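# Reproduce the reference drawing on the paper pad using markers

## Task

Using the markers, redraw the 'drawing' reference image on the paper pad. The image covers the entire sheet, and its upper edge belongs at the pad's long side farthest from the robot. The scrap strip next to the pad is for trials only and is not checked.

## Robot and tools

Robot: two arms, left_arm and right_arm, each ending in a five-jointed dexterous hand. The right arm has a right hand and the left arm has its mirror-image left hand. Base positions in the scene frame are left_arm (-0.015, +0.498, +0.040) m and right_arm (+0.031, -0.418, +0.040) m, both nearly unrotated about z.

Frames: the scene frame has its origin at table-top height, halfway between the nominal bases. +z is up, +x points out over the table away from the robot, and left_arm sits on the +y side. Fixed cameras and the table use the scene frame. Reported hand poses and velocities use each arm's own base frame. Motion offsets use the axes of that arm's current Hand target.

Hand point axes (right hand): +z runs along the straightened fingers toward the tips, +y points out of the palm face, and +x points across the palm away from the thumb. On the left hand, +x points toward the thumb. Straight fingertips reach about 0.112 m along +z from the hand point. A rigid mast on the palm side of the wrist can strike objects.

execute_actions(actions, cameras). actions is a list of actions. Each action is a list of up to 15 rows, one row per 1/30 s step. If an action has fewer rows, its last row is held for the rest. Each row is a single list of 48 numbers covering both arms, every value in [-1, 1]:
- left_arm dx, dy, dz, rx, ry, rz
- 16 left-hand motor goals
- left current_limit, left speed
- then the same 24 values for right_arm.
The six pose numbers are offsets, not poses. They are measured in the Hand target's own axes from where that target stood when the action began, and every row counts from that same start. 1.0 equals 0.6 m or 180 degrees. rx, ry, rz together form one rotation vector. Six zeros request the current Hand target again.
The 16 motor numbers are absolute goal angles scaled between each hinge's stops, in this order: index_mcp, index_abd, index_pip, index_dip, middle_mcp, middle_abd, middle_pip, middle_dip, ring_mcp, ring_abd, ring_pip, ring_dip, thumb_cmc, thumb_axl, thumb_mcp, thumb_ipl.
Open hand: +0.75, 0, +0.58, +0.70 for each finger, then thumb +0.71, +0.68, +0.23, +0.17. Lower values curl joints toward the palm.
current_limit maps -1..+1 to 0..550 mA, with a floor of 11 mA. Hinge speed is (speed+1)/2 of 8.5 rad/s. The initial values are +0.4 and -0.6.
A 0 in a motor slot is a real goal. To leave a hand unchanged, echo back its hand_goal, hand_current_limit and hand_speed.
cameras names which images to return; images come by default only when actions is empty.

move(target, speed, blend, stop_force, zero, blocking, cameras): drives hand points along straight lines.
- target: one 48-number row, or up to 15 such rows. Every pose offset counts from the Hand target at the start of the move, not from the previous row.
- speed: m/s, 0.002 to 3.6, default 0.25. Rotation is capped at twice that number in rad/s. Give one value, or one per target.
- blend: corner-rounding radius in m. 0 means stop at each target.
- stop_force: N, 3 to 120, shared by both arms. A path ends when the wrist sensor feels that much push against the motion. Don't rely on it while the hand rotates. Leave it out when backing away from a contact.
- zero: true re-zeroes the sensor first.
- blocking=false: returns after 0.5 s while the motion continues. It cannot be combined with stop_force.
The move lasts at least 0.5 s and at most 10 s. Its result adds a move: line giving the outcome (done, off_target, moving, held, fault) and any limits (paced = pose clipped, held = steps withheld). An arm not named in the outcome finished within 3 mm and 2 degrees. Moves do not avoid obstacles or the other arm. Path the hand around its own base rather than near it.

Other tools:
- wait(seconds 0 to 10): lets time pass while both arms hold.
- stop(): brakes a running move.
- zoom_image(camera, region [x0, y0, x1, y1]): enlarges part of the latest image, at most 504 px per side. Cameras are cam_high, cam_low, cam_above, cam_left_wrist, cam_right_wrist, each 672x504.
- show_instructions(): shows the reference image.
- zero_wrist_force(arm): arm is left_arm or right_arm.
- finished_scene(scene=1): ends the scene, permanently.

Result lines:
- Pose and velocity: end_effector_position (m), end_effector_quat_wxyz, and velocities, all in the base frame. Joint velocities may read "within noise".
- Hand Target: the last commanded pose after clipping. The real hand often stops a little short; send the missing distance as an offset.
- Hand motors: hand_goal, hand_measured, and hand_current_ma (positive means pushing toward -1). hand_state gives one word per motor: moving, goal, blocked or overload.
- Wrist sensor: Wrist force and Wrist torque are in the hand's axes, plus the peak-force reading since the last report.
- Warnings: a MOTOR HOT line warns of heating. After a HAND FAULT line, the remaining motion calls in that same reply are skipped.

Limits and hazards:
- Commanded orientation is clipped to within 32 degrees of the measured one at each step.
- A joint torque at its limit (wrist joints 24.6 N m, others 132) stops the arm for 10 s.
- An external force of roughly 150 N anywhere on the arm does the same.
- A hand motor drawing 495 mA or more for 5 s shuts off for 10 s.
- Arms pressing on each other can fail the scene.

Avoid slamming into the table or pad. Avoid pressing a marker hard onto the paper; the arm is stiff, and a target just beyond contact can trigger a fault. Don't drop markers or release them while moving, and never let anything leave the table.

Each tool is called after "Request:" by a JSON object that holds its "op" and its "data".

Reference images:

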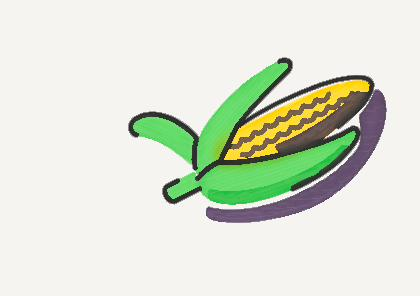

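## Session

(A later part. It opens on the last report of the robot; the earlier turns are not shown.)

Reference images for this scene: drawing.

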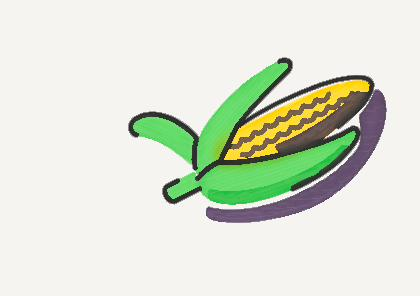

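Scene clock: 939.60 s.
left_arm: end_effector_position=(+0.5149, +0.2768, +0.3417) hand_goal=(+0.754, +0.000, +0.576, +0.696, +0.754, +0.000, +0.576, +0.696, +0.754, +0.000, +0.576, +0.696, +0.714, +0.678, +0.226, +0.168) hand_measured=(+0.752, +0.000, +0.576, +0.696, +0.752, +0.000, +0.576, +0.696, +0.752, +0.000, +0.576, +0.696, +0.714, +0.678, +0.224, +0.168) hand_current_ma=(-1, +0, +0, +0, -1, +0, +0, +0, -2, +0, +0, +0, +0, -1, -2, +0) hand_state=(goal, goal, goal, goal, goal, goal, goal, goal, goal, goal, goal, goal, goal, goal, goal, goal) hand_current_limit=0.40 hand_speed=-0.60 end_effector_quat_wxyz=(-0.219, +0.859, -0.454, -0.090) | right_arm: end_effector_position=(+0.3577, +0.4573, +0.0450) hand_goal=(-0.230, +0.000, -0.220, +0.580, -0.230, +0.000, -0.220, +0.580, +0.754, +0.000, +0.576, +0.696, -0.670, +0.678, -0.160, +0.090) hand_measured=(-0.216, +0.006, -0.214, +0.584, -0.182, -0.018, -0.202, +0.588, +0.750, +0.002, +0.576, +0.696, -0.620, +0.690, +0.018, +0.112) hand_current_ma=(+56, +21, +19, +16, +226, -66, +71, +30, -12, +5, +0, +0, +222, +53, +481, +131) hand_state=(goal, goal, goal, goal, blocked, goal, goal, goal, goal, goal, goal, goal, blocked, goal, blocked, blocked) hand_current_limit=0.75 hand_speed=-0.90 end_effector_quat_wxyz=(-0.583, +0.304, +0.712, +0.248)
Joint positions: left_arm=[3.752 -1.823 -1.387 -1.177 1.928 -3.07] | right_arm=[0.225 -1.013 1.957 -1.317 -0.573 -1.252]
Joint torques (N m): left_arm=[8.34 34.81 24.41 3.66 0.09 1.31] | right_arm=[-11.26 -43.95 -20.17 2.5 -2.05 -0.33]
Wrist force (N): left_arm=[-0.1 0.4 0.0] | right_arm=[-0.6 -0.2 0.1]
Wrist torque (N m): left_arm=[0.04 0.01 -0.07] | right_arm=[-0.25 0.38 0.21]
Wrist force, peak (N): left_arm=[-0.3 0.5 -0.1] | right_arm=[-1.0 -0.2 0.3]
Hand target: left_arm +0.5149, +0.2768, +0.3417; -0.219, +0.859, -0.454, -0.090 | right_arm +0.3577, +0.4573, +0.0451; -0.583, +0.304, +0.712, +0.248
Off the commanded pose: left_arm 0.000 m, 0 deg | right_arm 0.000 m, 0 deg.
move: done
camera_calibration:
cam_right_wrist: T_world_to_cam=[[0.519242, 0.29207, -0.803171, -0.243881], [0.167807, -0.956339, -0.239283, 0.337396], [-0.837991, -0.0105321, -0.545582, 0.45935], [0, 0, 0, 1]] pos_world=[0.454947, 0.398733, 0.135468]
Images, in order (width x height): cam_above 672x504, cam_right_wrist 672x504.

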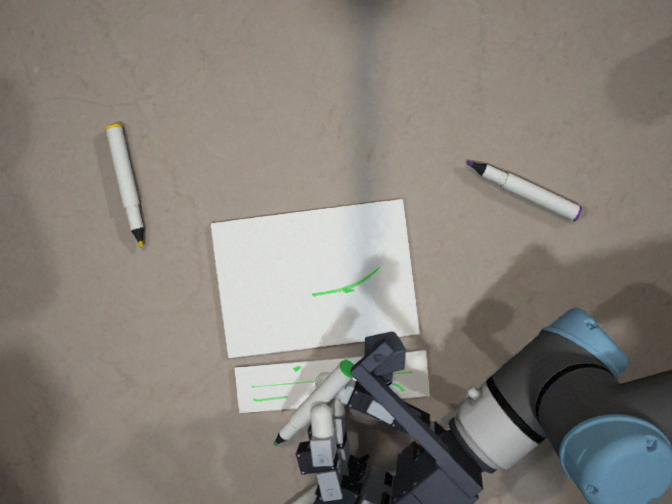

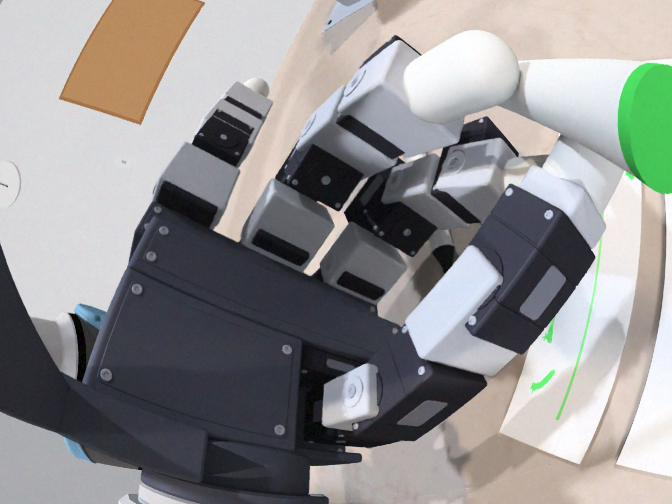

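Request:
{"op": "wait", "data": {"seconds": 0.2, "cameras": ["cam_high","cam_low"]}}

Request:
{"op": "zoom_image", "data": {"camera": "cam_high", "region": [270, 140, 450, 290]}}

Request:
{"op": "zoom_image", "data": {"camera": "cam_low", "region": [310, 210, 430, 290]}}

Scene clock: 968.50 s.
left_arm: end_effector_position=(+0.5149, +0.2768, +0.3417) hand_goal=(+0.754, +0.000, +0.576, +0.696, +0.754, +0.000, +0.576, +0.696, +0.754, +0.000, +0.576, +0.696, +0.714, +0.678, +0.226, +0.168) hand_measured=(+0.752, +0.000, +0.576, +0.696, +0.752, +0.000, +0.576, +0.696, +0.752, +0.000, +0.576, +0.696, +0.714, +0.678, +0.224, +0.168) hand_current_ma=(-1, +0, +0, +0, -1, +0, +0, +0, -2, +0, +0, +0, +0, -1, -2, +0) hand_state=(goal, goal, goal, goal, goal, goal, goal, goal, goal, goal, goal, goal, goal, goal, goal, goal) hand_current_limit=0.40 hand_speed=-0.60 end_effector_quat_wxyz=(-0.219, +0.859, -0.454, -0.090) | right_arm: end_effector_position=(+0.3577, +0.4573, +0.0451) hand_goal=(-0.230, +0.000, -0.220, +0.580, -0.230, +0.000, -0.220, +0.580, +0.754, +0.000, +0.576, +0.696, -0.670, +0.678, -0.160, +0.090) hand_measured=(-0.216, +0.006, -0.214, +0.584, -0.182, -0.018, -0.202, +0.588, +0.750, +0.002, +0.576, +0.696, -0.620, +0.690, +0.018, +0.112) hand_current_ma=(+56, +21, +19, +16, +226, -66, +71, +30, -12, +5, +0, +0, +222, +53, +481, +131) hand_state=(goal, goal, goal, goal, blocked, goal, goal, goal, goal, goal, goal, goal, blocked, goal, blocked, blocked) hand_current_limit=0.75 hand_speed=-0.90 end_effector_quat_wxyz=(-0.583, +0.304, +0.712, +0.248)
Joint positions: left_arm=[3.752 -1.823 -1.387 -1.177 1.928 -3.07] | right_arm=[0.225 -1.014 1.957 -1.316 -0.573 -1.252]
Joint torques (N m): left_arm=[7.96 34.81 25.42 3.6 -0.06 1.31] | right_arm=[-11.17 -43.97 -19.94 2.57 -1.83 -1.38]
Wrist force (N): left_arm=[-0.1 0.3 -0.1] | right_arm=[-0.5 -0.4 0.1]
Wrist torque (N m): left_arm=[0.03 0.01 -0.07] | right_arm=[-0.27 0.36 0.21]
Wrist force, peak (N): left_arm=[-0.6 0.5 -0.1] | right_arm=[-0.9 -0.1 0.3]
Hand target: left_arm +0.5149, +0.2768, +0.3417; -0.219, +0.859, -0.454, -0.090 | right_arm +0.3577, +0.4573, +0.0451; -0.583, +0.304, +0.712, +0.248
Off the commanded pose: left_arm 0.000 m, 0 deg | right_arm 0.000 m, 0 deg.
wait: 0.20 s; at rest from the start
Images, in order (width x height): cam_high 672x504, cam_low 672x504.

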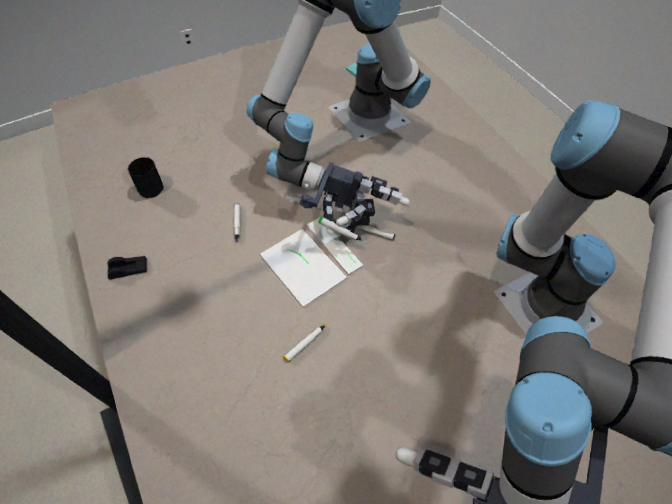

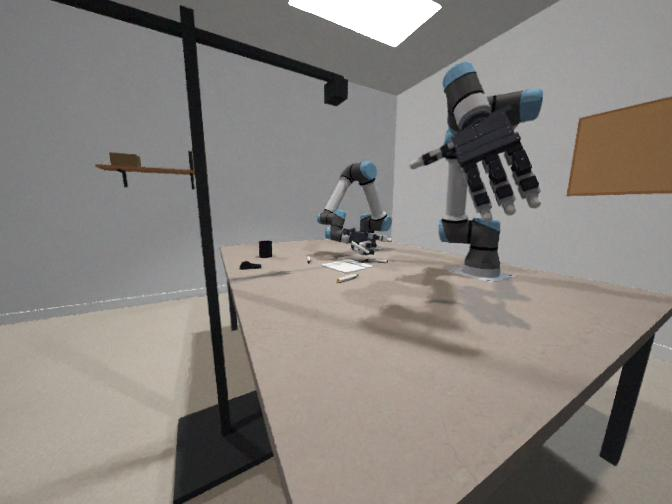

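Scaled by 2.800.

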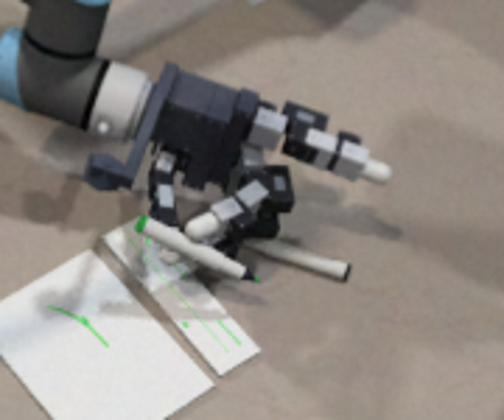

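Scaled by 4.200.

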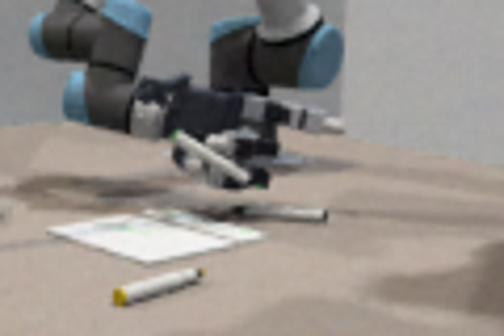

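Request:
{"op": "move", "data": {"target": [0,0,0,0,0,0,0.754,0,0.576,0.696,0.754,0,0.576,0.696,0.754,0,0.576,0.696,0.714,0.678,0.226,0.168,0.4,-0.6,0.088,0.231,0.1815,0.1124,-0.0154,0.4211,-0.23,0,-0.22,0.58,-0.23,0,-0.22,0.58,0.754,0,0.576,0.696,-0.671,0.678,-0.16,0.09,0.75,-0.9], "speed": 0.12, "cameras": ["cam_above","cam_high","cam_low","cam_right_wrist"]}}

Request:
{"op": "zoom_image", "data": {"camera": "cam_low", "region": [300, 200, 440, 300]}}

Request:
{"op": "zoom_image", "data": {"camera": "cam_high", "region": [290, 160, 470, 310]}}

Scene clock: 1044.73 s.
left_arm: end_effector_position=(+0.5149, +0.2768, +0.3417) hand_goal=(+0.754, +0.000, +0.576, +0.696, +0.754, +0.000, +0.576, +0.696, +0.754, +0.000, +0.576, +0.696, +0.714, +0.678, +0.226, +0.168) hand_measured=(+0.752, +0.000, +0.576, +0.696, +0.752, +0.000, +0.576, +0.696, +0.752, +0.000, +0.576, +0.696, +0.714, +0.678, +0.224, +0.168) hand_current_ma=(-1, +0, +0, +0, -1, +0, +0, +0, -2, +0, +0, +0, +0, -1, -2, +0) hand_state=(goal, goal, goal, goal, goal, goal, goal, goal, goal, goal, goal, goal, goal, goal, goal, goal) hand_current_limit=0.40 hand_speed=-0.60 end_effector_quat_wxyz=(-0.219, +0.859, -0.454, -0.090) | right_arm: end_effector_position=(+0.3764, +0.6378, +0.0752) hand_goal=(-0.230, +0.000, -0.220, +0.580, -0.230, +0.000, -0.220, +0.580, +0.754, +0.000, +0.576, +0.696, -0.670, +0.678, -0.160, +0.090) hand_measured=(-0.216, +0.006, -0.214, +0.584, -0.182, -0.020, -0.202, +0.588, +0.746, +0.002, +0.576, +0.696, -0.620, +0.690, +0.018, +0.112) hand_current_ma=(+56, +21, +21, +16, +226, -75, +71, +30, -35, +5, +0, +0, +222, +53, +481, +131) hand_state=(goal, goal, goal, goal, blocked, blocked, goal, goal, goal, goal, goal, goal, blocked, goal, blocked, blocked) hand_current_limit=0.75 hand_speed=-0.90 end_effector_quat_wxyz=(+0.636, -0.580, -0.419, +0.287)
Joint positions: left_arm=[3.752 -1.823 -1.387 -1.177 1.928 -3.07] | right_arm=[0.572 -0.456 0.664 -0.263 -0.478 -0.153]
Joint torques (N m): left_arm=[8.23 34.07 24.94 3.6 0.07 1.27] | right_arm=[9.5 -52.79 -27.74 3.14 -2.52 -1.28]
Wrist force (N): left_arm=[-0.1 0.4 -0.3] | right_arm=[-1.3 -1.5 -0.3]
Wrist torque (N m): left_arm=[0.06 0.01 -0.08] | right_arm=[-0.28 0.37 0.00]
Wrist force, peak (N): left_arm=[-0.4 0.6 0.0] | right_arm=[-1.5 -1.5 -0.4]
Hand target: left_arm +0.5149, +0.2768, +0.3417; -0.219, +0.859, -0.454, -0.090 | right_arm +0.3764, +0.6378, +0.0752; +0.636, -0.580, -0.419, +0.287
Off the commanded pose: left_arm 0.000 m, 0 deg | right_arm 0.000 m, 0 deg.
move: done
camera_calibration:
cam_right_wrist: T_world_to_cam=[[-0.335573, -0.595872, -0.729608, 0.600483], [0.387201, -0.793315, 0.469815, 0.274254], [-0.858759, -0.124848, 0.496937, 0.495799], [0, 0, 0, 1]] pos_world=[0.521086, 0.63728, 0.0628876]
Images, in order (width x height): cam_high 672x504, cam_low 672x504, cam_above 672x504, cam_right_wrist 672x504.

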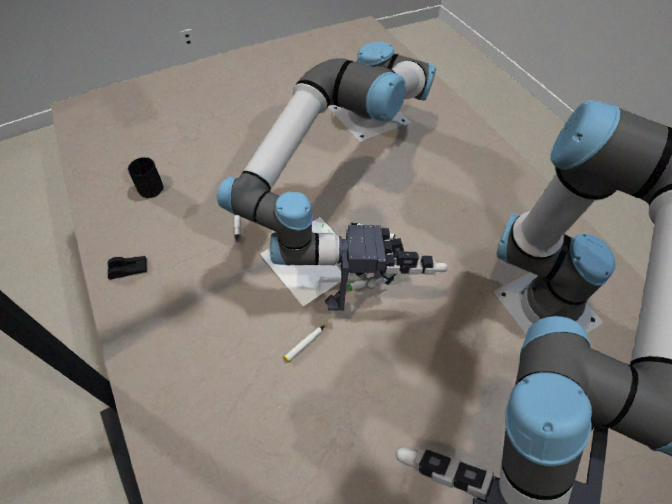

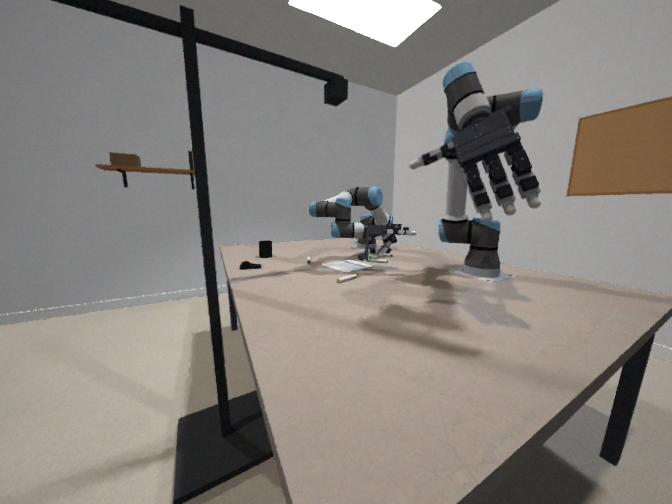

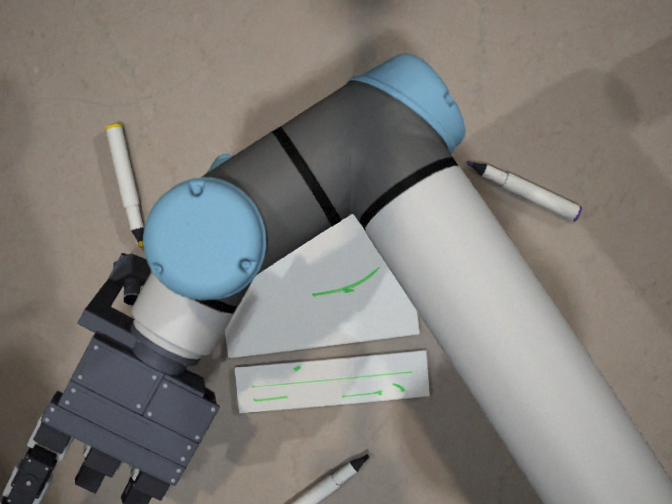

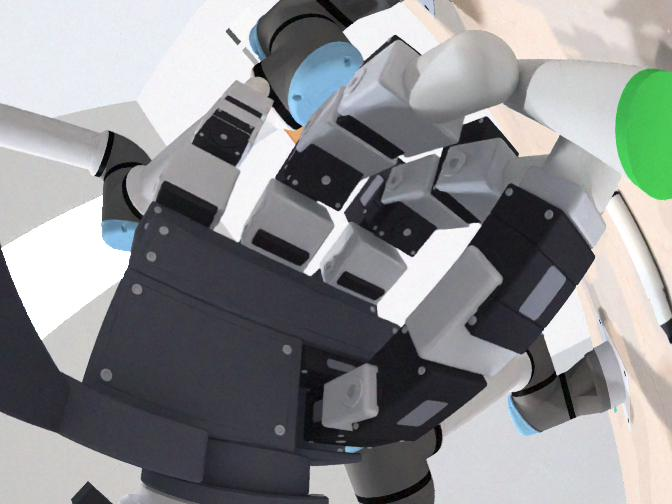

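Scaled by 3.600.

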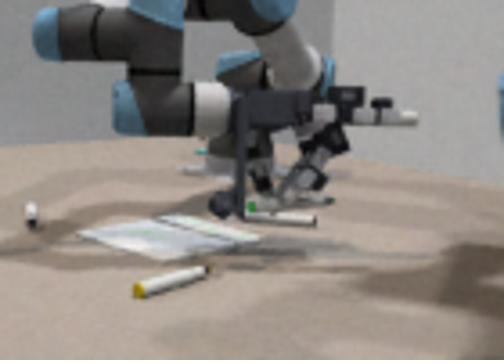

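Scaled by 2.800.

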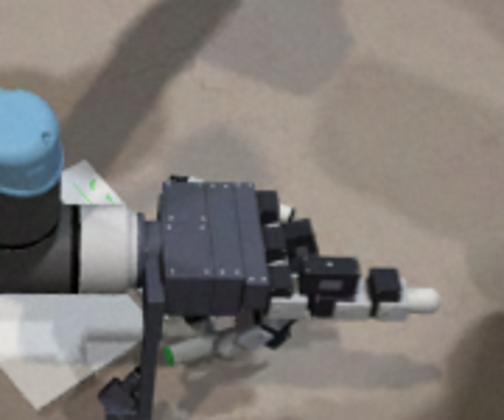

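Request:
{"op": "move", "data": {"target": [0,0,0,0,0,0,0.754,0,0.576,0.696,0.754,0,0.576,0.696,0.754,0,0.576,0.696,0.714,0.678,0.226,0.168,0.4,-0.6,-0.0133,0.0653,0.0019,0,0,0,-0.23,0,-0.22,0.58,-0.23,0,-0.22,0.58,0.754,0,0.576,0.696,-0.671,0.678,-0.16,0.09,0.75,-0.9], "speed": 0.06, "cameras": ["cam_high","cam_low","cam_right_wrist"]}}

Request:
{"op": "zoom_image", "data": {"camera": "cam_low", "region": [340, 230, 400, 280]}}

Request:
{"op": "zoom_image", "data": {"camera": "cam_high", "region": [310, 230, 430, 330]}}

Request:
{"op": "zoom_image", "data": {"camera": "cam_right_wrist", "region": [400, 0, 672, 250]}}

Scene clock: 1053.37 s.
left_arm: end_effector_position=(+0.5149, +0.2768, +0.3417) hand_goal=(+0.754, +0.000, +0.576, +0.696, +0.754, +0.000, +0.576, +0.696, +0.754, +0.000, +0.576, +0.696, +0.714, +0.678, +0.226, +0.168) hand_measured=(+0.752, +0.000, +0.576, +0.696, +0.752, +0.000, +0.576, +0.696, +0.752, +0.000, +0.576, +0.696, +0.714, +0.678, +0.224, +0.168) hand_current_ma=(-1, +0, +0, +0, -1, +0, +0, +0, -2, +0, +0, +0, +0, -1, -2, +0) hand_state=(goal, goal, goal, goal, goal, goal, goal, goal, goal, goal, goal, goal, goal, goal, goal, goal) hand_current_limit=0.40 hand_speed=-0.60 end_effector_quat_wxyz=(-0.219, +0.859, -0.454, -0.090) | right_arm: end_effector_position=(+0.3763, +0.6379, +0.0352) hand_goal=(-0.230, +0.000, -0.220, +0.580, -0.230, +0.000, -0.220, +0.580, +0.754, +0.000, +0.576, +0.696, -0.670, +0.678, -0.160, +0.090) hand_measured=(-0.216, +0.006, -0.214, +0.584, -0.182, -0.022, -0.202, +0.588, +0.746, +0.002, +0.576, +0.696, -0.620, +0.690, +0.018, +0.112) hand_current_ma=(+56, +21, +21, +16, +226, -75, +71, +30, -36, +5, +0, +0, +222, +53, +481, +131) hand_state=(goal, goal, goal, goal, blocked, blocked, goal, goal, goal, goal, goal, goal, blocked, goal, blocked, blocked) hand_current_limit=0.75 hand_speed=-0.90 end_effector_quat_wxyz=(+0.636, -0.580, -0.419, +0.287)
Joint positions: left_arm=[3.752 -1.823 -1.387 -1.177 1.928 -3.07] | right_arm=[0.572 -0.42 0.697 -0.332 -0.478 -0.153]
Joint torques (N m): left_arm=[7.22 34.19 23.28 3.47 -0.15 1.22] | right_arm=[10.2 -53.87 -14.7 -1.8 2.68 1.74]
Wrist force (N): left_arm=[-0.2 0.4 -0.1] | right_arm=[-1.3 -1.2 -0.3]
Wrist torque (N m): left_arm=[0.03 0.03 -0.08] | right_arm=[-0.25 0.36 -0.02]
Wrist force, peak (N): left_arm=[-0.5 0.4 -0.1] | right_arm=[-1.2 -1.8 -0.4]
Hand target: left_arm +0.5149, +0.2768, +0.3417; -0.219, +0.859, -0.454, -0.090 | right_arm +0.3763, +0.6379, +0.0352; +0.636, -0.580, -0.419, +0.287
Off the commanded pose: left_arm 0.000 m, 0 deg | right_arm 0.000 m, 0 deg.
move: done
camera_calibration:
cam_right_wrist: T_world_to_cam=[[-0.335523, -0.595861, -0.72964, 0.571293], [0.387267, -0.793309, 0.469772, 0.293127], [-0.858748, -0.124946, 0.496931, 0.51566], [0, 0, 0, 1]] pos_world=[0.520986, 0.637381, 0.0228877]
Images, in order (width x height): cam_high 672x504, cam_low 672x504, cam_right_wrist 672x504.

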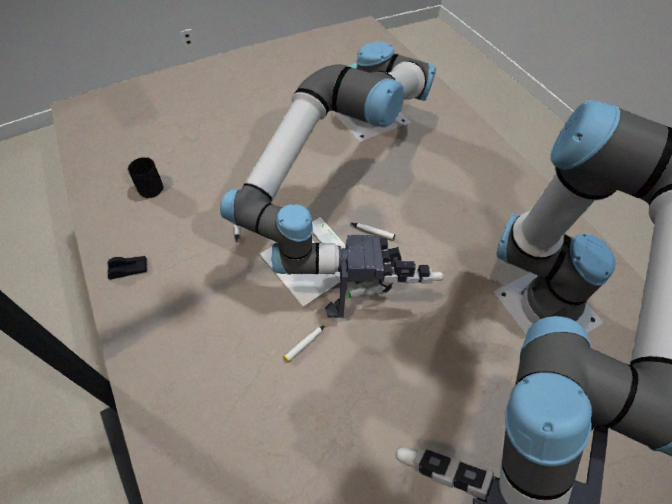

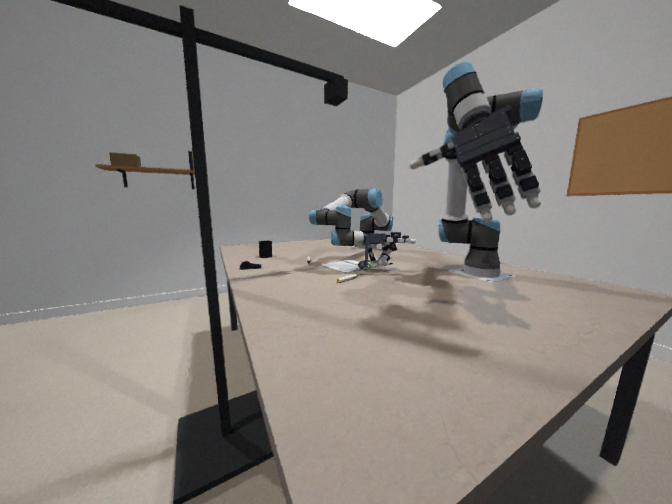

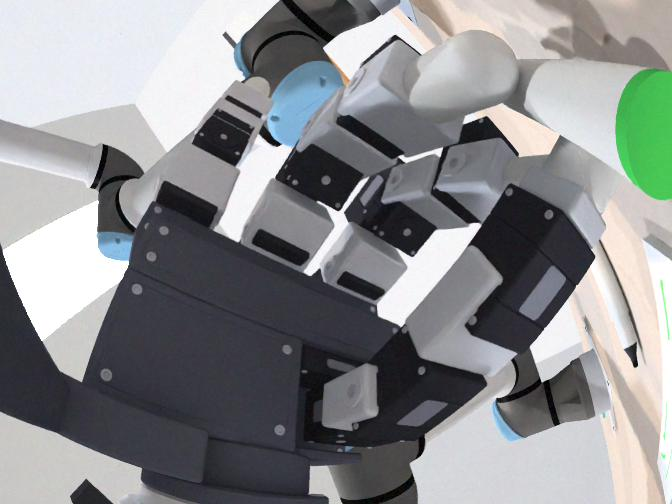

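Scaled by 8.400.

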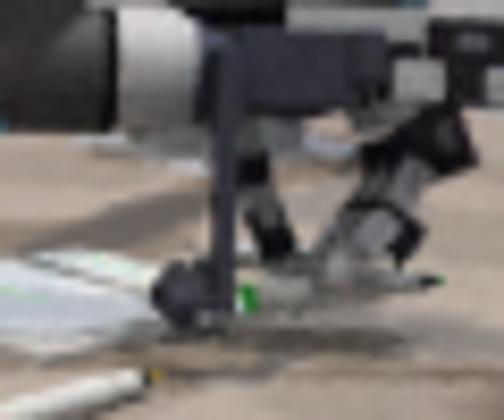

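Scaled by 4.200.

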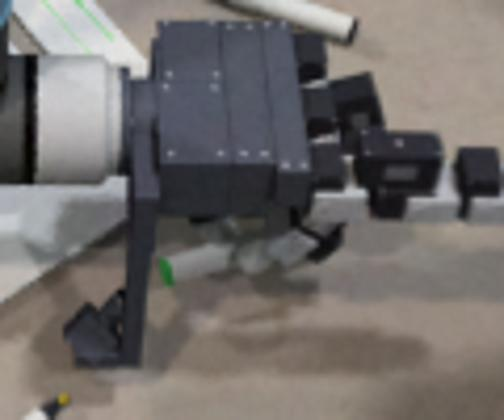

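Scaled by 1.853 from the camera's 672x504 image, which has a finer 960x720 frame.

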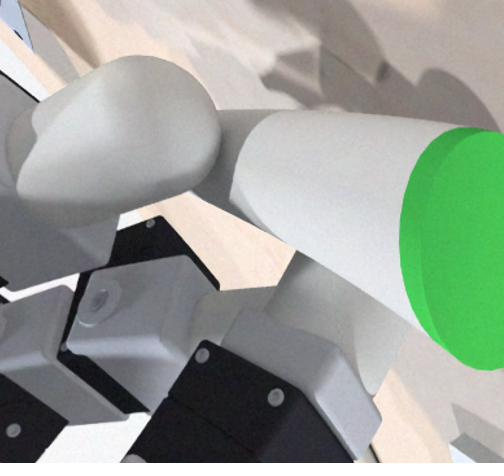

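Request:
{"op": "move", "data": {"target": [0,0,0,0,0,0,0.754,0,0.576,0.696,0.754,0,0.576,0.696,0.754,0,0.576,0.696,0.714,0.678,0.226,0.168,0.4,-0.6,-0.0045,0.0219,0.0006,0,0,0,-0.23,0,-0.22,0.58,-0.23,0,-0.22,0.58,0.754,0,0.576,0.696,-0.671,0.678,-0.16,0.09,0.75,-0.9], "speed": 0.02, "stop_force": 4, "cameras": ["cam_low"]}}

Request:
{"op": "zoom_image", "data": {"camera": "cam_low", "region": [340, 230, 400, 280]}}

Scene clock: 1059.10 s.
left_arm: end_effector_position=(+0.5149, +0.2768, +0.3417) hand_goal=(+0.754, +0.000, +0.576, +0.696, +0.754, +0.000, +0.576, +0.696, +0.754, +0.000, +0.576, +0.696, +0.714, +0.678, +0.226, +0.168) hand_measured=(+0.752, +0.000, +0.576, +0.696, +0.752, +0.000, +0.576, +0.696, +0.752, +0.000, +0.576, +0.696, +0.714, +0.678, +0.224, +0.168) hand_current_ma=(-1, +0, +0, +0, -1, +0, +0, +0, -2, +0, +0, +0, +0, -1, -2, +0) hand_state=(goal, goal, goal, goal, goal, goal, goal, goal, goal, goal, goal, goal, goal, goal, goal, goal) hand_current_limit=0.40 hand_speed=-0.60 end_effector_quat_wxyz=(-0.219, +0.859, -0.454, -0.090) | right_arm: end_effector_position=(+0.3763, +0.6379, +0.0217) hand_goal=(-0.230, +0.000, -0.220, +0.580, -0.230, +0.000, -0.220, +0.580, +0.754, +0.000, +0.576, +0.696, -0.670, +0.678, -0.160, +0.090) hand_measured=(-0.216, +0.006, -0.214, +0.584, -0.182, -0.022, -0.202, +0.588, +0.746, +0.002, +0.576, +0.696, -0.620, +0.690, +0.018, +0.112) hand_current_ma=(+56, +21, +21, +16, +226, -75, +71, +30, -36, +5, +0, +0, +222, +53, +481, +131) hand_state=(goal, goal, goal, goal, blocked, blocked, goal, goal, goal, goal, goal, goal, blocked, goal, blocked, blocked) hand_current_limit=0.75 hand_speed=-0.90 end_effector_quat_wxyz=(+0.636, -0.580, -0.419, +0.287)
Joint positions: left_arm=[3.752 -1.823 -1.387 -1.177 1.928 -3.07] | right_arm=[0.572 -0.406 0.704 -0.353 -0.478 -0.153]
Joint torques (N m): left_arm=[8.45 33.69 24.54 3.39 0.15 1.01] | right_arm=[10.05 -52.82 -14.62 -1.94 2.57 1.21]
Wrist force (N): left_arm=[-0.2 0.4 0.0] | right_arm=[-1.4 -1.0 -0.5]
Wrist torque (N m): left_arm=[0.04 0.03 -0.09] | right_arm=[-0.22 0.38 -0.02]
Wrist force, peak (N): left_arm=[-0.3 0.6 -0.1] | right_arm=[-1.6 -1.6 -0.6]
Hand target: left_arm +0.5149, +0.2768, +0.3417; -0.219, +0.859, -0.454, -0.090 | right_arm +0.3763, +0.6379, +0.0217; +0.636, -0.580, -0.419, +0.287
Off the commanded pose: left_arm 0.000 m, 0 deg | right_arm 0.000 m, 0 deg.
move: done
Images, in order (width x height): cam_low 672x504.

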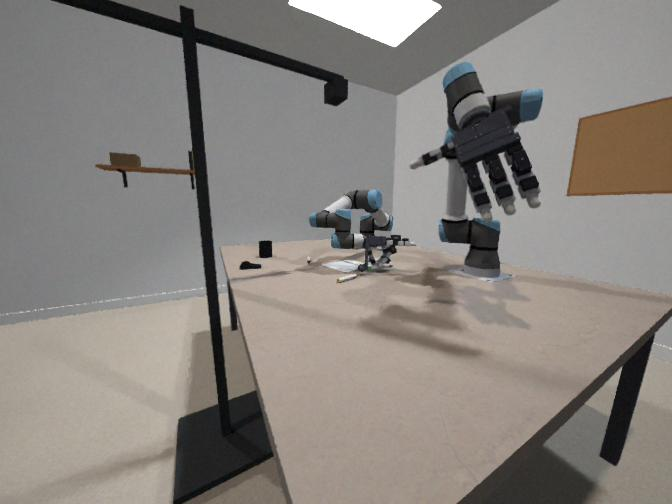

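Scaled by 8.400.

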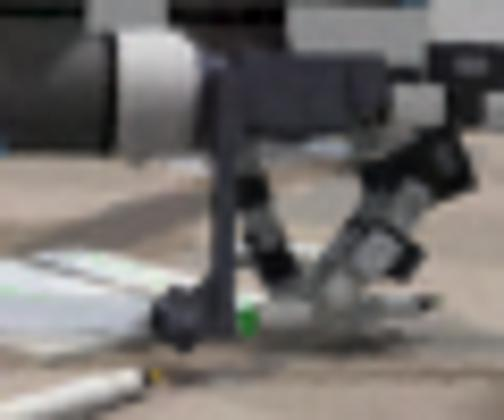

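Request:
{"op": "move", "data": {"target": [0,0,0,0,0,0,0.754,0,0.576,0.696,0.754,0,0.576,0.696,0.754,0,0.576,0.696,0.714,0.678,0.226,0.168,0.4,-0.6,0,0,0,0,0,0,-0.2,0,-0.2,0.58,-0.17,0,-0.2,0.58,0.754,0,0.576,0.696,-0.5,0.678,0.018,0.11,0.4,-0.95], "cameras": ["cam_low","cam_right_wrist"]}}

Request:
{"op": "zoom_image", "data": {"camera": "cam_low", "region": [340, 230, 400, 280]}}

Scene clock: 1064.47 s.
left_arm: end_effector_position=(+0.5149, +0.2768, +0.3417) hand_goal=(+0.754, +0.000, +0.576, +0.696, +0.754, +0.000, +0.576, +0.696, +0.754, +0.000, +0.576, +0.696, +0.714, +0.678, +0.226, +0.168) hand_measured=(+0.752, +0.000, +0.576, +0.696, +0.752, +0.000, +0.576, +0.696, +0.752, +0.000, +0.576, +0.696, +0.714, +0.678, +0.224, +0.168) hand_current_ma=(-1, +0, +0, +0, -1, +0, +0, +0, -2, +0, +0, +0, +0, -1, -2, +0) hand_state=(goal, goal, goal, goal, goal, goal, goal, goal, goal, goal, goal, goal, goal, goal, goal, goal) hand_current_limit=0.40 hand_speed=-0.60 end_effector_quat_wxyz=(-0.219, +0.859, -0.454, -0.090) | right_arm: end_effector_position=(+0.3763, +0.6379, +0.0217) hand_goal=(-0.200, +0.000, -0.200, +0.580, -0.170, +0.000, -0.200, +0.580, +0.754, +0.000, +0.576, +0.696, -0.500, +0.678, +0.018, +0.110) hand_measured=(-0.208, +0.026, -0.202, +0.580, -0.172, -0.002, -0.194, +0.584, +0.746, +0.002, +0.576, +0.696, -0.586, +0.666, +0.018, +0.114) hand_current_ma=(-33, +91, -7, -3, -4, -7, +22, +12, -36, +5, +0, +0, -384, -56, +3, +18) hand_state=(goal, blocked, goal, goal, goal, goal, goal, goal, goal, goal, goal, goal, blocked, goal, goal, goal) hand_current_limit=0.40 hand_speed=-0.95 end_effector_quat_wxyz=(+0.636, -0.580, -0.419, +0.287)
Joint positions: left_arm=[3.752 -1.823 -1.387 -1.177 1.928 -3.07] | right_arm=[0.572 -0.406 0.704 -0.353 -0.478 -0.153]
Joint torques (N m): left_arm=[9.32 34.14 24.3 3.53 -0.04 1.28] | right_arm=[10.7 -54.34 -13.99 -1.91 2.58 1.58]
Wrist force (N): left_arm=[-0.1 0.4 -0.1] | right_arm=[-1.2 -1.8 -0.3]
Wrist torque (N m): left_arm=[0.05 0.02 -0.08] | right_arm=[-0.32 0.34 -0.03]
Wrist force, peak (N): left_arm=[-0.2 0.7 -0.1] | right_arm=[-1.6 -1.6 -0.7]
Hand target: left_arm +0.5149, +0.2768, +0.3417; -0.219, +0.859, -0.454, -0.090 | right_arm +0.3763, +0.6379, +0.0217; +0.636, -0.580, -0.419, +0.287
Off the commanded pose: left_arm 0.000 m, 0 deg | right_arm 0.000 m, 0 deg.
move: done
camera_calibration:
cam_right_wrist: T_world_to_cam=[[-0.335536, -0.595834, -0.729656, 0.561399], [0.387256, -0.793329, 0.469747, 0.299527], [-0.858748, -0.124946, 0.496931, 0.522283], [0, 0, 0, 1]] pos_world=[0.520886, 0.637381, 0.00938769]
Images, in order (width x height): cam_low 672x504, cam_right_wrist 672x504.

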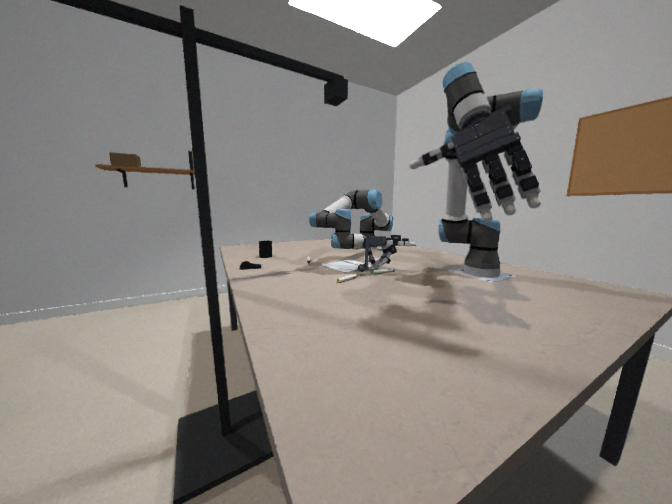

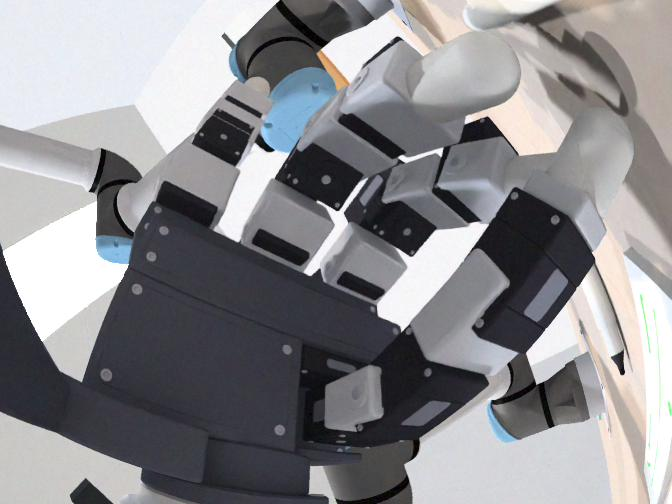

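Scaled by 8.400.

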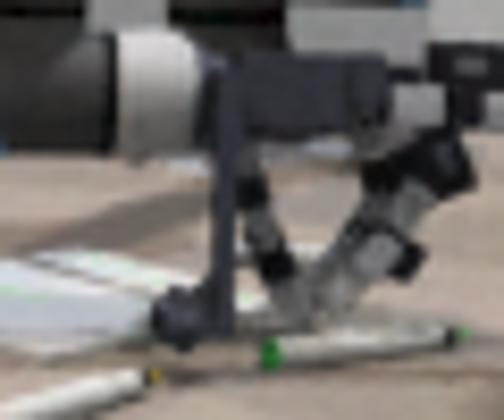

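Request:
{"op": "move", "data": {"target": [0,0,0,0,0,0,0.754,0,0.576,0.696,0.754,0,0.576,0.696,0.754,0,0.576,0.696,0.714,0.678,0.226,0.168,0.4,-0.6,0.0267,-0.1305,-0.0037,0,0,0,-0.088,0,-0.32,0.623,-0.06,0,-0.32,0.623,0.754,0,0.576,0.696,-0.81,0.678,0.226,0.168,0.4,-0.6], "speed": 0.12, "cameras": ["cam_above","cam_high"]}}

Request:
{"op": "zoom_image", "data": {"camera": "cam_high", "region": [290, 200, 450, 340]}}

Scene clock: 1089.70 s.
left_arm: end_effector_position=(+0.5149, +0.2768, +0.3417) hand_goal=(+0.754, +0.000, +0.576, +0.696, +0.754, +0.000, +0.576, +0.696, +0.754, +0.000, +0.576, +0.696, +0.714, +0.678, +0.226, +0.168) hand_measured=(+0.752, +0.000, +0.576, +0.696, +0.752, +0.000, +0.576, +0.696, +0.752, +0.000, +0.576, +0.696, +0.714, +0.678, +0.224, +0.168) hand_current_ma=(-1, +0, +0, +0, -1, +0, +0, +0, -2, +0, +0, +0, +0, -1, -2, +0) hand_state=(goal, goal, goal, goal, goal, goal, goal, goal, goal, goal, goal, goal, goal, goal, goal, goal) hand_current_limit=0.40 hand_speed=-0.60 end_effector_quat_wxyz=(-0.219, +0.859, -0.454, -0.090) | right_arm: end_effector_position=(+0.3765, +0.6378, +0.1017) hand_goal=(-0.088, +0.000, -0.320, +0.624, -0.060, +0.000, -0.320, +0.624, +0.754, +0.000, +0.576, +0.696, -0.810, +0.678, +0.226, +0.168) hand_measured=(-0.096, +0.006, -0.316, +0.622, -0.070, -0.002, -0.314, +0.622, +0.744, +0.002, +0.576, +0.696, -0.800, +0.676, +0.224, +0.166) hand_current_ma=(-36, +17, +18, -9, -40, -7, +22, -9, -38, +5, +0, +0, +38, -11, -11, -8) hand_state=(goal, goal, goal, goal, goal, goal, goal, goal, goal, goal, goal, goal, goal, goal, goal, goal) hand_current_limit=0.40 hand_speed=-0.60 end_effector_quat_wxyz=(+0.636, -0.580, -0.419, +0.287)
Joint positions: left_arm=[3.752 -1.823 -1.387 -1.177 1.928 -3.07] | right_arm=[0.572 -0.474 0.632 -0.213 -0.478 -0.153]
Joint torques (N m): left_arm=[9.52 33.59 23.39 3.4 0.1 1.08] | right_arm=[-11.41 -67.58 -27.44 3.37 -2.4 -1.49]
Wrist force (N): left_arm=[-0.2 0.3 -0.2] | right_arm=[-1.4 -1.6 -0.5]
Wrist torque (N m): left_arm=[0.04 0.03 -0.08] | right_arm=[-0.27 0.38 0.00]
Wrist force, peak (N): left_arm=[-0.5 0.5 -0.2] | right_arm=[-1.0 -2.4 -0.5]
Hand target: left_arm +0.5149, +0.2768, +0.3417; -0.219, +0.859, -0.454, -0.090 | right_arm +0.3765, +0.6378, +0.1017; +0.636, -0.580, -0.419, +0.287
Off the commanded pose: left_arm 0.000 m, 0 deg | right_arm 0.000 m, 0 deg.
move: done
Images, in order (width x height): cam_high 672x504, cam_above 672x504.

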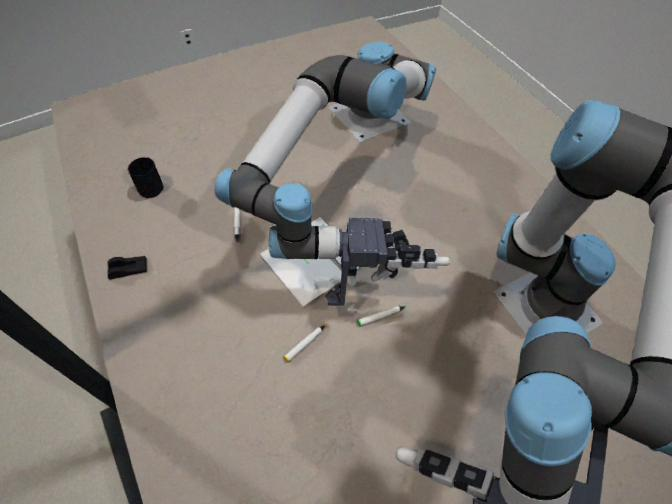

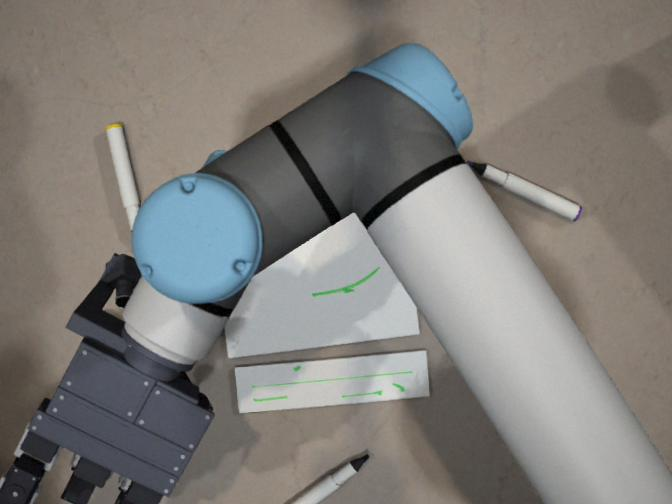

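Scaled by 3.150.

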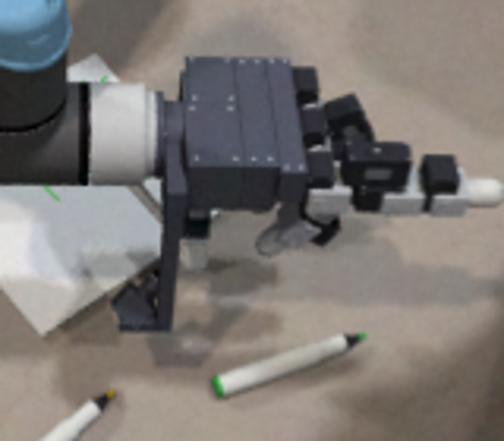

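Request:
{"op": "move", "data": {"target": [0,0,0,0,0,0,0.754,0,0.576,0.696,0.754,0,0.576,0.696,0.754,0,0.576,0.696,0.714,0.678,0.226,0.168,0.4,-0.6,-0.3648,-0.0707,-0.1567,0,0,0,-0.088,0,-0.32,0.623,-0.06,0,-0.32,0.623,-0.088,0,-0.32,0.623,-0.81,0.678,0.226,0.168,0.4,-0.6], "speed": 0.2, "cameras": ["cam_above","cam_right_wrist"]}}

Request:
{"op": "zoom_image", "data": {"camera": "cam_above", "region": [60, 280, 240, 440]}}

Scene clock: 1103.50 s.
left_arm: end_effector_position=(+0.5149, +0.2768, +0.3417) hand_goal=(+0.754, +0.000, +0.576, +0.696, +0.754, +0.000, +0.576, +0.696, +0.754, +0.000, +0.576, +0.696, +0.714, +0.678, +0.226, +0.168) hand_measured=(+0.752, +0.000, +0.576, +0.696, +0.752, +0.000, +0.576, +0.696, +0.752, +0.000, +0.576, +0.696, +0.714, +0.678, +0.224, +0.168) hand_current_ma=(-1, +0, +0, +0, -1, +0, +0, +0, -2, +0, +0, +0, +0, -1, -2, +0) hand_state=(goal, goal, goal, goal, goal, goal, goal, goal, goal, goal, goal, goal, goal, goal, goal, goal) hand_current_limit=0.40 hand_speed=-0.60 end_effector_quat_wxyz=(-0.219, +0.859, -0.454, -0.090) | right_arm: end_effector_position=(+0.3470, +0.3977, +0.1018) hand_goal=(-0.088, +0.000, -0.320, +0.624, -0.060, +0.000, -0.320, +0.624, -0.088, +0.000, -0.320, +0.624, -0.810, +0.678, +0.226, +0.168) hand_measured=(-0.096, +0.004, -0.316, +0.622, -0.070, -0.002, -0.314, +0.622, -0.090, +0.002, -0.314, +0.626, -0.802, +0.676, +0.224, +0.166) hand_current_ma=(-35, +15, +17, -9, -39, -6, +21, -9, -4, +5, +20, +9, +35, -11, -11, -8) hand_state=(goal, goal, goal, goal, goal, goal, goal, goal, goal, goal, goal, goal, goal, goal, goal, goal) hand_current_limit=0.40 hand_speed=-0.60 end_effector_quat_wxyz=(+0.636, -0.580, -0.419, +0.287)
Joint positions: left_arm=[3.752 -1.823 -1.387 -1.177 1.928 -3.07] | right_arm=[0.269 -0.902 1.44 -0.574 -0.78 -0.176]
Joint torques (N m): left_arm=[9.11 35.1 22.66 3.57 0.16 1.19] | right_arm=[-11.8 -53.66 -12.63 -1.34 -2.65 1.44]
Wrist force (N): left_arm=[-0.3 0.5 0.0] | right_arm=[-1.4 -1.5 -0.3]
Wrist torque (N m): left_arm=[0.05 0.04 -0.10] | right_arm=[-0.26 0.38 -0.03]
Wrist force, peak (N): left_arm=[-0.1 0.7 -0.1] | right_arm=[-2.4 -1.6 -1.0]
Hand target: left_arm +0.5149, +0.2768, +0.3417; -0.219, +0.859, -0.454, -0.090 | right_arm +0.3470, +0.3977, +0.1018; +0.636, -0.580, -0.419, +0.287
Off the commanded pose: left_arm 0.000 m, 0 deg | right_arm 0.000 m, 0 deg.
move: done
camera_calibration:
cam_right_wrist: T_world_to_cam=[[-0.335599, -0.595842, -0.72962, 0.466924], [0.387297, -0.793323, 0.469723, 0.0826691], [-0.858705, -0.124941, 0.497006, 0.427275], [0, 0, 0, 1]] pos_world=[0.491586, 0.397181, 0.0894872]
Images, in order (width x height): cam_above 672x504, cam_right_wrist 672x504.

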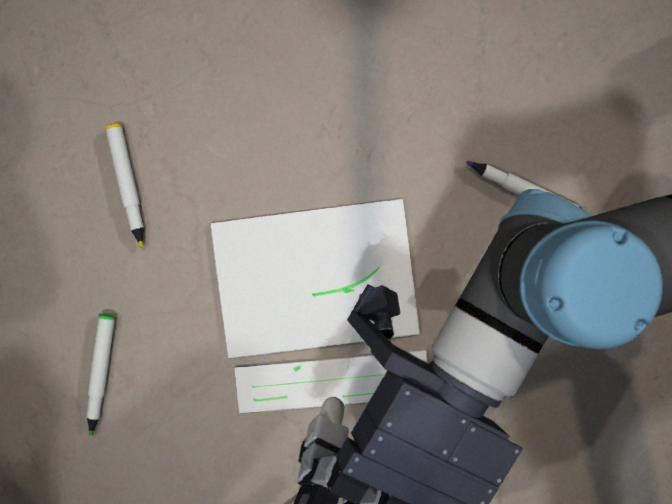

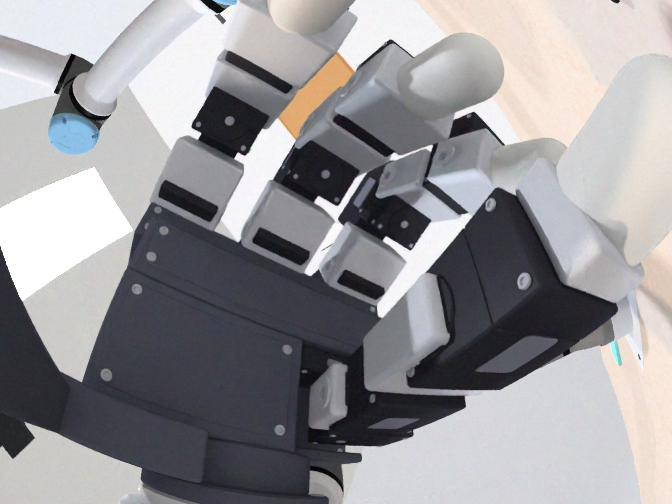

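Scaled by 2.800.

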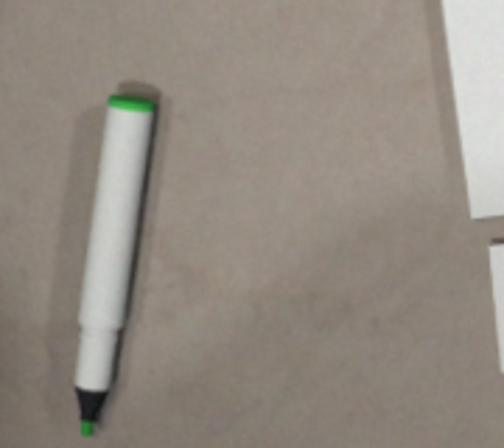

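Request:
{"op": "move", "data": {"target": [0,0,0,0,0,0,0.754,0,0.576,0.696,0.754,0,0.576,0.696,0.754,0,0.576,0.696,0.714,0.678,0.226,0.168,0.4,-0.6,0.5887,0.1523,0.2115,-0.1408,0.3678,0.137,-0.088,0,-0.32,0.623,-0.06,0,-0.32,0.623,-0.088,0,-0.32,0.623,-0.81,0.678,0.226,0.168,0.4,-0.6], "speed": 0.2, "cameras": ["cam_above","cam_right_wrist","cam_high"]}}

Request:
{"op": "zoom_image", "data": {"camera": "cam_right_wrist", "region": [372, 0, 672, 300]}}

Scene clock: 1129.10 s.
left_arm: end_effector_position=(+0.5149, +0.2768, +0.3417) hand_goal=(+0.754, +0.000, +0.576, +0.696, +0.754, +0.000, +0.576, +0.696, +0.754, +0.000, +0.576, +0.696, +0.714, +0.678, +0.226, +0.168) hand_measured=(+0.752, +0.000, +0.576, +0.696, +0.752, +0.000, +0.576, +0.696, +0.752, +0.000, +0.576, +0.696, +0.714, +0.678, +0.224, +0.168) hand_current_ma=(-1, +0, +0, +0, -1, +0, +0, +0, -2, +0, +0, +0, +0, -1, -2, +0) hand_state=(goal, goal, goal, goal, goal, goal, goal, goal, goal, goal, goal, goal, goal, goal, goal, goal) hand_current_limit=0.40 hand_speed=-0.60 end_effector_quat_wxyz=(-0.219, +0.859, -0.454, -0.090) | right_arm: end_effector_position=(+0.4189, +0.7766, +0.0798) hand_goal=(-0.088, +0.000, -0.320, +0.624, -0.060, +0.000, -0.320, +0.624, -0.088, +0.000, -0.320, +0.624, -0.810, +0.678, +0.226, +0.168) hand_measured=(-0.090, +0.004, -0.316, +0.622, -0.064, -0.002, -0.314, +0.622, -0.090, +0.002, -0.316, +0.626, -0.806, +0.676, +0.224, +0.166) hand_current_ma=(-10, +10, +15, -9, -13, -6, +19, -9, -8, +5, +18, +9, +17, -11, -8, -8) hand_state=(goal, goal, goal, goal, goal, goal, goal, goal, goal, goal, goal, goal, goal, goal, goal, goal) hand_current_limit=0.40 hand_speed=-0.60 end_effector_quat_wxyz=(-0.553, +0.829, -0.067, +0.043)
Joint positions: left_arm=[3.752 -1.823 -1.387 -1.177 1.928 -3.07] | right_arm=[0.779 -0.522 0.622 0.377 0.993 -0.273]
Joint torques (N m): left_arm=[8.14 33.65 22.53 3.4 0.09 1.12] | right_arm=[9.91 -52.93 -29.71 2.51 2.1 -1.3]
Wrist force (N): left_arm=[-0.1 0.4 -0.1] | right_arm=[-0.7 -1.1 -0.1]
Wrist torque (N m): left_arm=[0.05 0.01 -0.07] | right_arm=[-0.03 0.16 0.00]
Wrist force, peak (N): left_arm=[-0.5 0.6 0.0] | right_arm=[-2.1 -1.9 -0.6]
Hand target: left_arm +0.5149, +0.2768, +0.3417; -0.219, +0.859, -0.454, -0.090 | right_arm +0.4189, +0.7766, +0.0798; -0.553, +0.829, -0.067, +0.043
Off the commanded pose: left_arm 0.000 m, 0 deg | right_arm 0.000 m, 0 deg.
move: done; limits=paced
camera_calibration:
cam_right_wrist: T_world_to_cam=[[-0.840399, -0.0788393, -0.536203, 0.495318], [-0.463177, -0.40925, 0.786118, 0.398468], [-0.281418, 0.90901, 0.307417, -0.482311], [0, 0, 0, 1]] pos_world=[0.465095, 0.640549, 0.100619]
Images, in order (width x height): cam_high 672x504, cam_above 672x504, cam_right_wrist 672x504.

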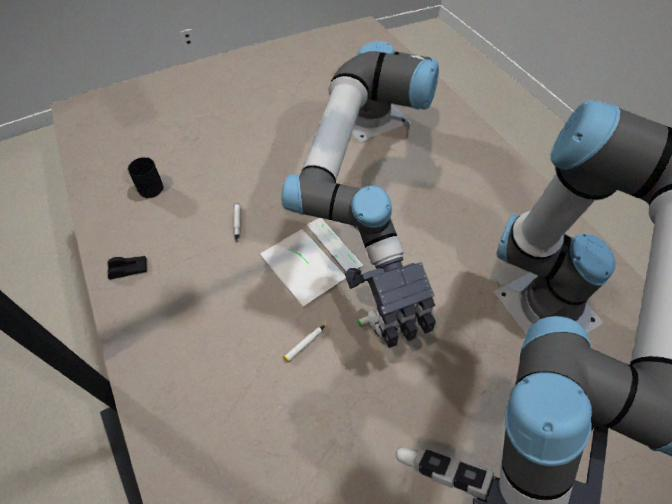

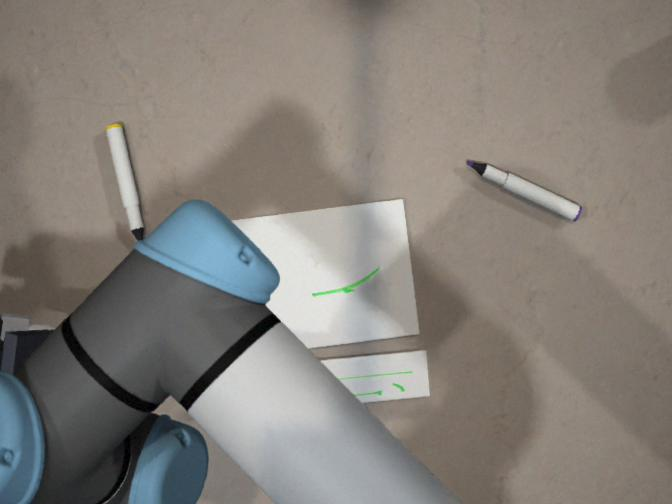

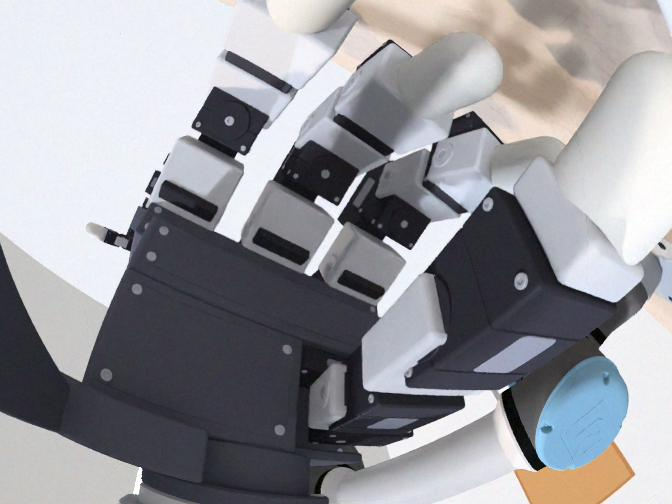

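Scaled by 1.680 from the camera's 672x504 image, which has a finer 960x720 frame.

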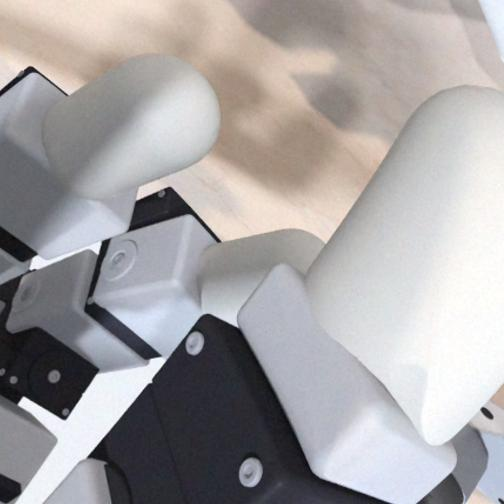

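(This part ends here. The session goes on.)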